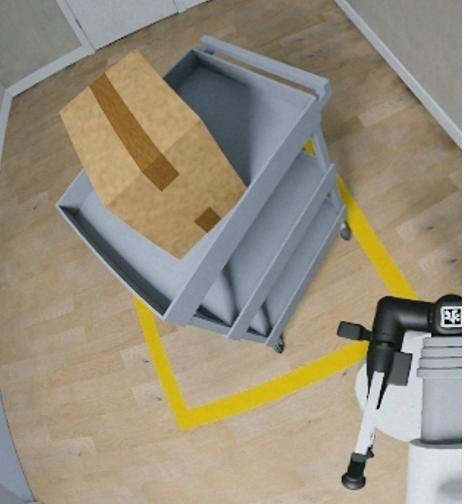

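Request:
move(
  blocking=false,
  r1={"base":{"translate_m":0.18}},
)

Request:
wait(
  seconds=2,
)

Request:
move(
  blocking=false,
  r1={"base":{"translate_m":0.1,"strafe_m":0.28},"pace":"slow","contact_limits":{"strafe_m":0.7}},
)

Request:
wait(
  seconds=5,
)

Request:
wait(
  seconds=0.3,
  cameras=["r1_head_left_camera","r1_head_right_camera"],
)

Request:
move(
  blocking=false,
  r1={"base":{"strafe_m":-0.3,"translate_m":-0.3}},
)

Request:
wait(
  seconds=4,
  cameras=["r1_head_left_camera","r1_head_right_camera"],
)

Request:
zoom_image(
  camera="r1_head_left_camera",
  region=[20, 280, 240, 520],
)

Scene clock: 1659.13 s.
move: r1 moving
r1.base_odometry: x=-0.066 y=+2.099 heading=+1.850
r1.turned_by_wheels: +0.000
r1.turned_by_imu: +0.000
r1.base_tilt: forward=-1.6 right=+1.3
r1.lidar_m: 0.98 0.51 0.47 0.47 2.03 2.10 2.09 1.97 1.17 0.79 0.72 0.76
r1.base_status: translate_m moving
r1.joint_positions: lift_m=+0.700 arm_m=+0.000 wrist_yaw_rad=+3.001 wrist_pitch_rad=+0.005 wrist_roll_rad=+1.569 gripper_m=+0.141
r1.joint_status: not commanded
r1.measured_speeds: translate_m=+0.122 strafe_m=+0.000 rotate_rad=-0.002 lift_m=+0.000 arm_m=+0.000 wrist_yaw_rad=+0.000 wrist_pitch_rad=+0.000 wrist_roll_rad=+0.000
r1.motor_effort: lift_m=+13(13) arm_m=+4(4) wheel_0=+6(8) wheel_1=+4(9) wheel_2=-9(9)
r1.servo_current: wrist_yaw_rad=52(59) wrist_pitch_rad=39(52) wrist_roll_rad=52(65) gripper_m=46(52)
r1.hand_pose: x=-0.1024 y=+0.1269 z=+0.8773 quat_wxyz=(+0.051, +0.048, +0.705, +0.706) (m; r1's base frame)
r1.wrist_depth_mm: - - - - - 1708 1255 / - - - - - 1756 1255 / - - - - - 1808 1255 / - - - - - 1756 1281 / - - - - - 1708 1255 / - 211 - - - 197 1281 / - - - 149 - 1863 1255
r2: as last shown
r2.base_tilt: forward=-0.7 right=+0.1
r2.lidar_m: 3.64 3.79 5.00 4.60 1.64 1.18 1.10 1.15 1.05 0.98 1.04 1.44
r2.motor_effort: lift_m=+19(19) arm_m=-4(4) wheel_0=-4(4) wheel_1=-3(3) wheel_2=+2(3)
r2.servo_current: wrist_yaw_rad=46(59) wrist_pitch_rad=46(46) wrist_roll_rad=46(52) gripper_m=52(59)
r2.wrist_depth_mm: - - - - - - - / - - - - - - - / - - - - - - - / - - - - - - - / - - - - - - - / - - 195 - 195 - 1336 / - - - - - - -
pictures: none

Scene clock: 1660.63 s.
earlier move: r1 done
r1.base_odometry: x=-0.107 y=+2.242 heading=+1.850
r1.turned_by_wheels: +0.000
r1.turned_by_imu: +0.000
r1.base_tilt: forward=-1.6 right=+1.2
r1.lidar_m: 0.89 0.47 0.41 0.43 2.13 2.17 2.24 2.11 1.03 0.71 0.64 0.68
r1.base_status: done
r1.joint_positions: lift_m=+0.700 arm_m=+0.000 wrist_yaw_rad=+3.001 wrist_pitch_rad=+0.005 wrist_roll_rad=+1.569 gripper_m=+0.141
r1.joint_status: not commanded
r1.measured_speeds: all 0
r1.motor_effort: lift_m=+13(13) arm_m=+3(4) wheel_0=+3(8) wheel_1=+2(9) wheel_2=+0(10)
r1.servo_current: wrist_yaw_rad=52(72) wrist_pitch_rad=46(52) wrist_roll_rad=59(78) gripper_m=46(52)
r1.hand_pose: x=-0.1024 y=+0.1269 z=+0.8773 quat_wxyz=(+0.051, +0.048, +0.705, +0.706) (m; r1's base frame)
r1.wrist_depth_mm: - - - - - 1708 1229 / - - - - - 1808 1255 / - - - - - 1808 1255 / - - - - - 1808 1255 / - - - - - 1708 1255 / - 210 - - - 196 1308 / - - - 149 - 1808 1255
r2.base_odometry: x=-2.608 y=+1.188 heading=-2.525
r2.turned_by_wheels: +0.000
r2.turned_by_imu: +0.000
r2.base_tilt: forward=-0.6 right=+0.1
r2.lidar_m: 3.62 3.79 5.02 4.60 1.65 1.18 1.10 1.16 1.04 0.98 1.03 1.43
r2.base_status: not commanded
r2.joint_positions: lift_m=+0.920 arm_m=+0.198 wrist_yaw_rad=+0.003 wrist_pitch_rad=+0.001 wrist_roll_rad=+0.000 gripper_m=+0.100
r2.joint_status: not commanded
r2.measured_speeds: all 0
r2.motor_effort: lift_m=+19(19) arm_m=-3(4) wheel_0=-3(4) wheel_1=-2(3) wheel_2=+3(3)
r2.servo_current: wrist_yaw_rad=52(59) wrist_pitch_rad=46(46) wrist_roll_rad=39(59) gripper_m=52(65)
r2.hand_pose: x=+0.6575 y=-0.0866 z=+1.0979 quat_wxyz=(+1.000, +0.000, +0.000, +0.001) (m; r2's base frame)
r2.wrist_depth_mm: - - - - - - - / - - - - - - - / - - - - - - - / - - - - - - - / - - - - - - - / - - 195 - 195 - 1336 / - - - - - - -
wait: 1.50 of 2 s (r1 has come to rest)
pictures: none

Scene clock: 1661.13 s.
move: r1 moving
r1.base_odometry: x=-0.120 y=+2.242 heading=+1.850
r1.turned_by_wheels: +0.000
r1.turned_by_imu: +0.000
r1.base_tilt: forward=-1.6 right=+1.3
r1.lidar_m: 0.87 0.44 0.40 0.41 2.12 2.15 2.27 2.10 1.05 0.71 0.64 0.67
r1.base_status: translate_m moving; strafe_m moving
r1.joint_positions: lift_m=+0.700 arm_m=+0.000 wrist_yaw_rad=+3.001 wrist_pitch_rad=+0.005 wrist_roll_rad=+1.569 gripper_m=+0.141
r1.joint_status: not commanded
r1.measured_speeds: translate_m=+0.017 strafe_m=+0.046 rotate_rad=+0.000 lift_m=+0.000 arm_m=+0.000 wrist_yaw_rad=+0.000 wrist_pitch_rad=+0.000 wrist_roll_rad=+0.000
r1.motor_effort: lift_m=+13(13) arm_m=+4(4) wheel_0=-5(6) wheel_1=+6(9) wheel_2=-5(5)
r1.servo_current: wrist_yaw_rad=46(65) wrist_pitch_rad=46(52) wrist_roll_rad=59(59) gripper_m=46(46)
r1.contact_limits: strafe_m 0.7
r1.hand_pose: x=-0.1024 y=+0.1269 z=+0.8773 quat_wxyz=(+0.051, +0.048, +0.705, +0.706) (m; r1's base frame)
r1.wrist_depth_mm: - - - - - 1708 1281 / - - - - - 1808 1255 / - - - - - 1808 1281 / - - - - - 1863 1255 / - - - - - 1756 1281 / - 210 - - - 196 1255 / - - - 149 - 1863 1336
r2: as last shown
r2.base_tilt: forward=-0.7 right=+0.1
r2.lidar_m: 3.62 3.78 5.02 4.61 1.62 1.17 1.10 1.14 1.05 0.98 1.01 1.41
r2.motor_effort: lift_m=+19(19) arm_m=-3(4) wheel_0=-4(4) wheel_1=-2(3) wheel_2=+2(3)
r2.servo_current: wrist_yaw_rad=59(59) wrist_pitch_rad=39(46) wrist_roll_rad=33(52) gripper_m=52(52)
pictures: none

Scene clock: 1664.87 s.
earlier move: r1 done
r1.base_odometry: x=-0.404 y=+2.261 heading=+1.849
r1.turned_by_wheels: +0.000
r1.turned_by_imu: -0.003
r1.base_tilt: forward=-1.6 right=+1.3
r1.lidar_m: 0.36 0.26 0.25 0.25 0.25 1.98 2.47 2.32 1.32 0.87 0.80 0.85
r1.base_status: done
r1.joint_positions: lift_m=+0.700 arm_m=+0.000 wrist_yaw_rad=+3.003 wrist_pitch_rad=+0.005 wrist_roll_rad=+1.569 gripper_m=+0.141
r1.joint_status: not commanded
r1.measured_speeds: all 0
r1.motor_effort: lift_m=+13(13) arm_m=+3(4) wheel_0=-7(14) wheel_1=+3(13) wheel_2=-2(8)
r1.servo_current: wrist_yaw_rad=39(72) wrist_pitch_rad=46(59) wrist_roll_rad=39(72) gripper_m=46(52)
r1.contact_limits: strafe_m 0.7
r1.hand_pose: x=-0.1026 y=+0.1265 z=+0.8773 quat_wxyz=(+0.051, +0.047, +0.705, +0.706) (m; r1's base frame)
r1.wrist_depth_mm: - - - 141 123 125 - / - - - - 287 1576 1205 / - - - - - 1756 1205 / - - - - - 1863 1255 / - - - - - 1756 1281 / - 209 - - - 196 1281 / - - - 149 - 1808 1281
r2.base_odometry: x=-2.608 y=+1.188 heading=-2.525
r2.turned_by_wheels: +0.000
r2.turned_by_imu: +0.001
r2.base_tilt: forward=-0.7 right=+0.1
r2.lidar_m: 3.62 3.77 5.03 4.60 1.60 1.18 1.12 1.16 1.03 0.99 1.05 1.41
r2.base_status: not commanded
r2.joint_positions: lift_m=+0.920 arm_m=+0.198 wrist_yaw_rad=+0.003 wrist_pitch_rad=+0.001 wrist_roll_rad=+0.000 gripper_m=+0.100
r2.joint_status: not commanded
r2.measured_speeds: all 0
r2.motor_effort: lift_m=+19(19) arm_m=-4(4) wheel_0=-3(4) wheel_1=-3(3) wheel_2=+2(3)
r2.servo_current: wrist_yaw_rad=52(59) wrist_pitch_rad=39(46) wrist_roll_rad=46(65) gripper_m=59(59)
r2.hand_pose: x=+0.6575 y=-0.0866 z=+1.0979 quat_wxyz=(+1.000, +0.000, +0.000, +0.001) (m; r2's base frame)
r2.wrist_depth_mm: - - - - - - - / - - - - - - - / - - - - - - - / - - - - - - - / - - - - - - - / - - 195 - 195 - 1336 / - - - - - - -
wait: 3.73 of 5 s (r1 has come to rest)
pictures: none

Scene clock: 1665.17 s.
r1.base_odometry: x=-0.404 y=+2.261 heading=+1.849
r1.turned_by_wheels: +0.000
r1.turned_by_imu: +0.000
r1.base_tilt: forward=-1.6 right=+1.3
r1.lidar_m: 0.37 0.26 0.25 0.25 0.25 2.01 2.51 2.33 1.30 0.89 0.82 0.84
r1.base_status: done
r1.joint_positions: lift_m=+0.700 arm_m=+0.000 wrist_yaw_rad=+3.003 wrist_pitch_rad=+0.005 wrist_roll_rad=+1.569 gripper_m=+0.141
r1.joint_status: not commanded
r1.measured_speeds: all 0
r1.motor_effort: lift_m=+13(13) arm_m=+4(4) wheel_0=-7(14) wheel_1=+2(13) wheel_2=-2(8)
r1.servo_current: wrist_yaw_rad=46(72) wrist_pitch_rad=52(59) wrist_roll_rad=39(72) gripper_m=46(52)
r1.contact_limits: strafe_m 0.7
r1.hand_pose: x=-0.1026 y=+0.1265 z=+0.8773 quat_wxyz=(+0.051, +0.047, +0.705, +0.706) (m; r1's base frame)
r1.wrist_depth_mm: - - - 141 124 125 - / - - - - 287 1661 1160 / - - - - - 1808 1281 / - - - - - 1756 1255 / - - - - - 1708 1281 / - 209 - - - 197 1308 / - - - 149 - 1808 1281
r2.base_odometry: x=-2.608 y=+1.188 heading=-2.525
r2.turned_by_wheels: +0.000
r2.turned_by_imu: +0.000
r2.base_tilt: forward=-0.7 right=+0.1
r2.lidar_m: 3.62 3.74 5.01 4.60 1.61 1.19 1.10 1.16 1.04 0.99 1.03 1.41
r2.base_status: not commanded
r2.joint_positions: lift_m=+0.920 arm_m=+0.198 wrist_yaw_rad=+0.003 wrist_pitch_rad=+0.001 wrist_roll_rad=+0.000 gripper_m=+0.100
r2.joint_status: not commanded
r2.measured_speeds: all 0
r2.motor_effort: lift_m=+19(19) arm_m=-4(4) wheel_0=-4(4) wheel_1=-2(3) wheel_2=+3(3)
r2.servo_current: wrist_yaw_rad=39(59) wrist_pitch_rad=39(46) wrist_roll_rad=59(65) gripper_m=59(59)
r2.hand_pose: x=+0.6575 y=-0.0866 z=+1.0979 quat_wxyz=(+1.000, +0.000, +0.000, +0.001) (m; r2's base frame)
r2.wrist_depth_mm: - - - - - - - / - - - - - - - / - - - - - - - / - - - - - - - / - - - - - - - / - - 195 - 195 - 1336 / - - - - - - -
wait: 0.30 s; at rest by 0.27 s
pictures: r1_head_left_camera, r1_head_right_camera
Images, in order (width x height): r1_head_left_camera 420x672, r1_head_right_camera 420x672.

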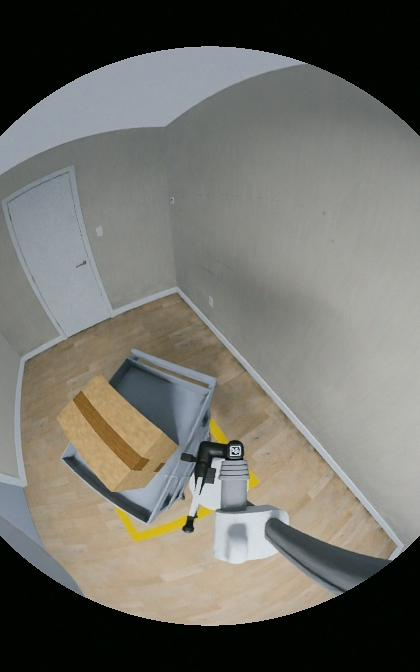

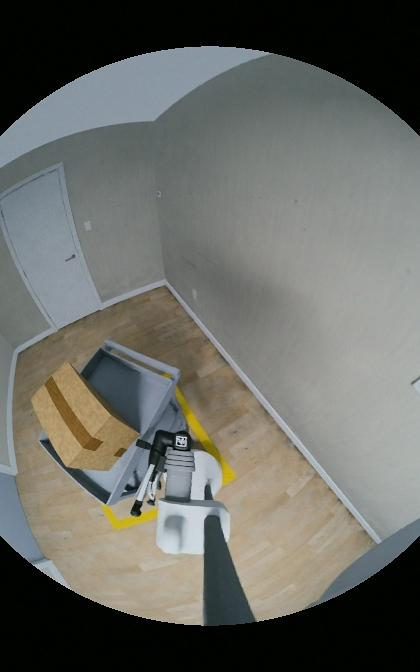

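Scene clock: 1665.67 s.
move: r1 moving
r1.base_odometry: x=-0.375 y=+2.245 heading=+1.849
r1.turned_by_wheels: +0.000
r1.turned_by_imu: +0.000
r1.base_tilt: forward=-1.6 right=+1.2
r1.lidar_m: 0.43 0.27 0.25 0.25 0.29 2.01 2.46 2.29 1.28 0.87 0.79 0.81
r1.base_status: translate_m moving; strafe_m moving
r1.joint_positions: lift_m=+0.700 arm_m=+0.000 wrist_yaw_rad=+3.002 wrist_pitch_rad=+0.005 wrist_roll_rad=+1.569 gripper_m=+0.141
r1.joint_status: not commanded
r1.measured_speeds: translate_m=-0.089 strafe_m=-0.089 rotate_rad=-0.001 lift_m=+0.000 arm_m=+0.000 wrist_yaw_rad=+0.000 wrist_pitch_rad=+0.000 wrist_roll_rad=+0.000
r1.motor_effort: lift_m=+13(13) arm_m=+4(4) wheel_0=+4(8) wheel_1=-9(10) wheel_2=+7(7)
r1.servo_current: wrist_yaw_rad=46(59) wrist_pitch_rad=39(52) wrist_roll_rad=46(52) gripper_m=46(46)
r1.hand_pose: x=-0.1026 y=+0.1266 z=+0.8773 quat_wxyz=(+0.051, +0.048, +0.705, +0.706) (m; r1's base frame)
r1.wrist_depth_mm: - - - 170 173 195 250 / - - - - - 1808 1229 / - - - - - 1808 1255 / - - - - - 1808 1229 / - - - - - 1708 1281 / - 211 - - - 196 1281 / - - - 149 - 1756 1255
r2: as last shown
r2.base_tilt: forward=-0.6 right=+0.1
r2.lidar_m: 3.63 3.77 5.04 4.58 1.62 1.18 1.08 1.16 1.04 0.99 1.04 1.44
r2.motor_effort: lift_m=+19(19) arm_m=-3(4) wheel_0=-4(4) wheel_1=-2(3) wheel_2=+2(3)
r2.servo_current: wrist_yaw_rad=33(46) wrist_pitch_rad=39(46) wrist_roll_rad=52(59) gripper_m=59(59)
pictures: none

Scene clock: 1668.03 s.
earlier move: r1 done
r1.base_odometry: x=-0.033 y=+2.055 heading=+1.850
r1.turned_by_wheels: +0.000
r1.turned_by_imu: -0.002
r1.base_tilt: forward=-1.6 right=+1.3
r1.lidar_m: 1.00 0.66 0.55 0.58 1.99 2.07 2.04 1.90 1.17 0.78 0.74 0.76
r1.base_status: done
r1.joint_positions: lift_m=+0.700 arm_m=+0.000 wrist_yaw_rad=+3.002 wrist_pitch_rad=+0.005 wrist_roll_rad=+1.569 gripper_m=+0.141
r1.joint_status: not commanded
r1.measured_speeds: all 0
r1.motor_effort: lift_m=+13(13) arm_m=+4(4) wheel_0=+3(8) wheel_1=+0(11) wheel_2=+1(8)
r1.servo_current: wrist_yaw_rad=52(72) wrist_pitch_rad=46(52) wrist_roll_rad=65(72) gripper_m=52(52)
r1.hand_pose: x=-0.1026 y=+0.1266 z=+0.8773 quat_wxyz=(+0.051, +0.048, +0.705, +0.706) (m; r1's base frame)
r1.wrist_depth_mm: - - - - - 1808 1229 / - - - - - 1863 1255 / - - - - - 1756 1255 / - - - - - 1808 1281 / - - - - - 1661 1281 / - 209 - - - 196 1255 / - - - 149 - 1921 1281
r2.base_odometry: x=-2.608 y=+1.188 heading=-2.525
r2.turned_by_wheels: +0.000
r2.turned_by_imu: +0.000
r2.base_tilt: forward=-0.7 right=+0.0
r2.lidar_m: 3.62 3.77 5.02 4.58 1.64 1.18 1.09 1.15 1.05 1.00 1.03 1.41
r2.base_status: not commanded
r2.joint_positions: lift_m=+0.920 arm_m=+0.198 wrist_yaw_rad=+0.003 wrist_pitch_rad=+0.001 wrist_roll_rad=+0.000 gripper_m=+0.100
r2.joint_status: not commanded
r2.measured_speeds: all 0
r2.motor_effort: lift_m=+19(19) arm_m=-3(4) wheel_0=-3(4) wheel_1=-2(3) wheel_2=+2(3)
r2.servo_current: wrist_yaw_rad=52(59) wrist_pitch_rad=46(46) wrist_roll_rad=52(59) gripper_m=59(59)
r2.hand_pose: x=+0.6575 y=-0.0866 z=+1.0979 quat_wxyz=(+1.000, +0.000, +0.000, +0.001) (m; r2's base frame)
r2.wrist_depth_mm: - - - - - - - / - - - - - - - / - - - - - - - / - - - - - - - / - - - - - - - / - - 195 - 195 - 1336 / - - - - - - -
wait: 2.37 of 4 s (r1 has come to rest)
pictures: r1_head_left_camera, r1_head_right_camera
Images, in order (width x height): r1_head_left_camera 420x672, r1_head_right_camera 420x672.

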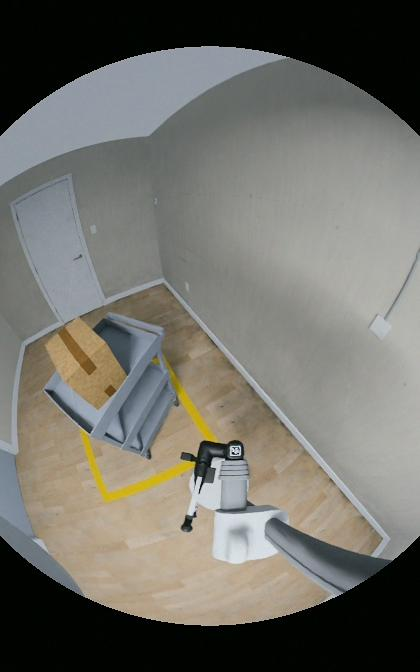

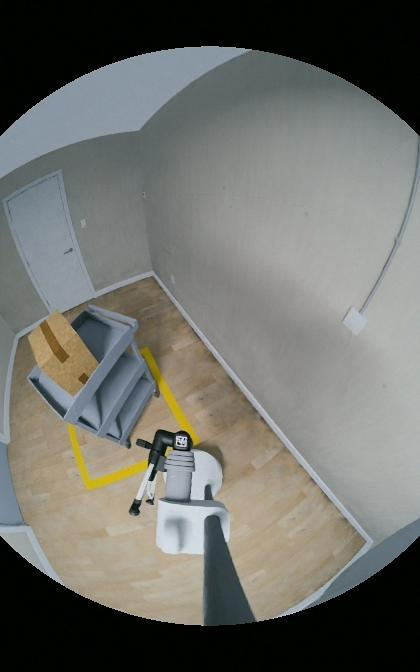

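Scaled by 2.100 from the camera's 420x672 image, which has a finer 600x960 frame.

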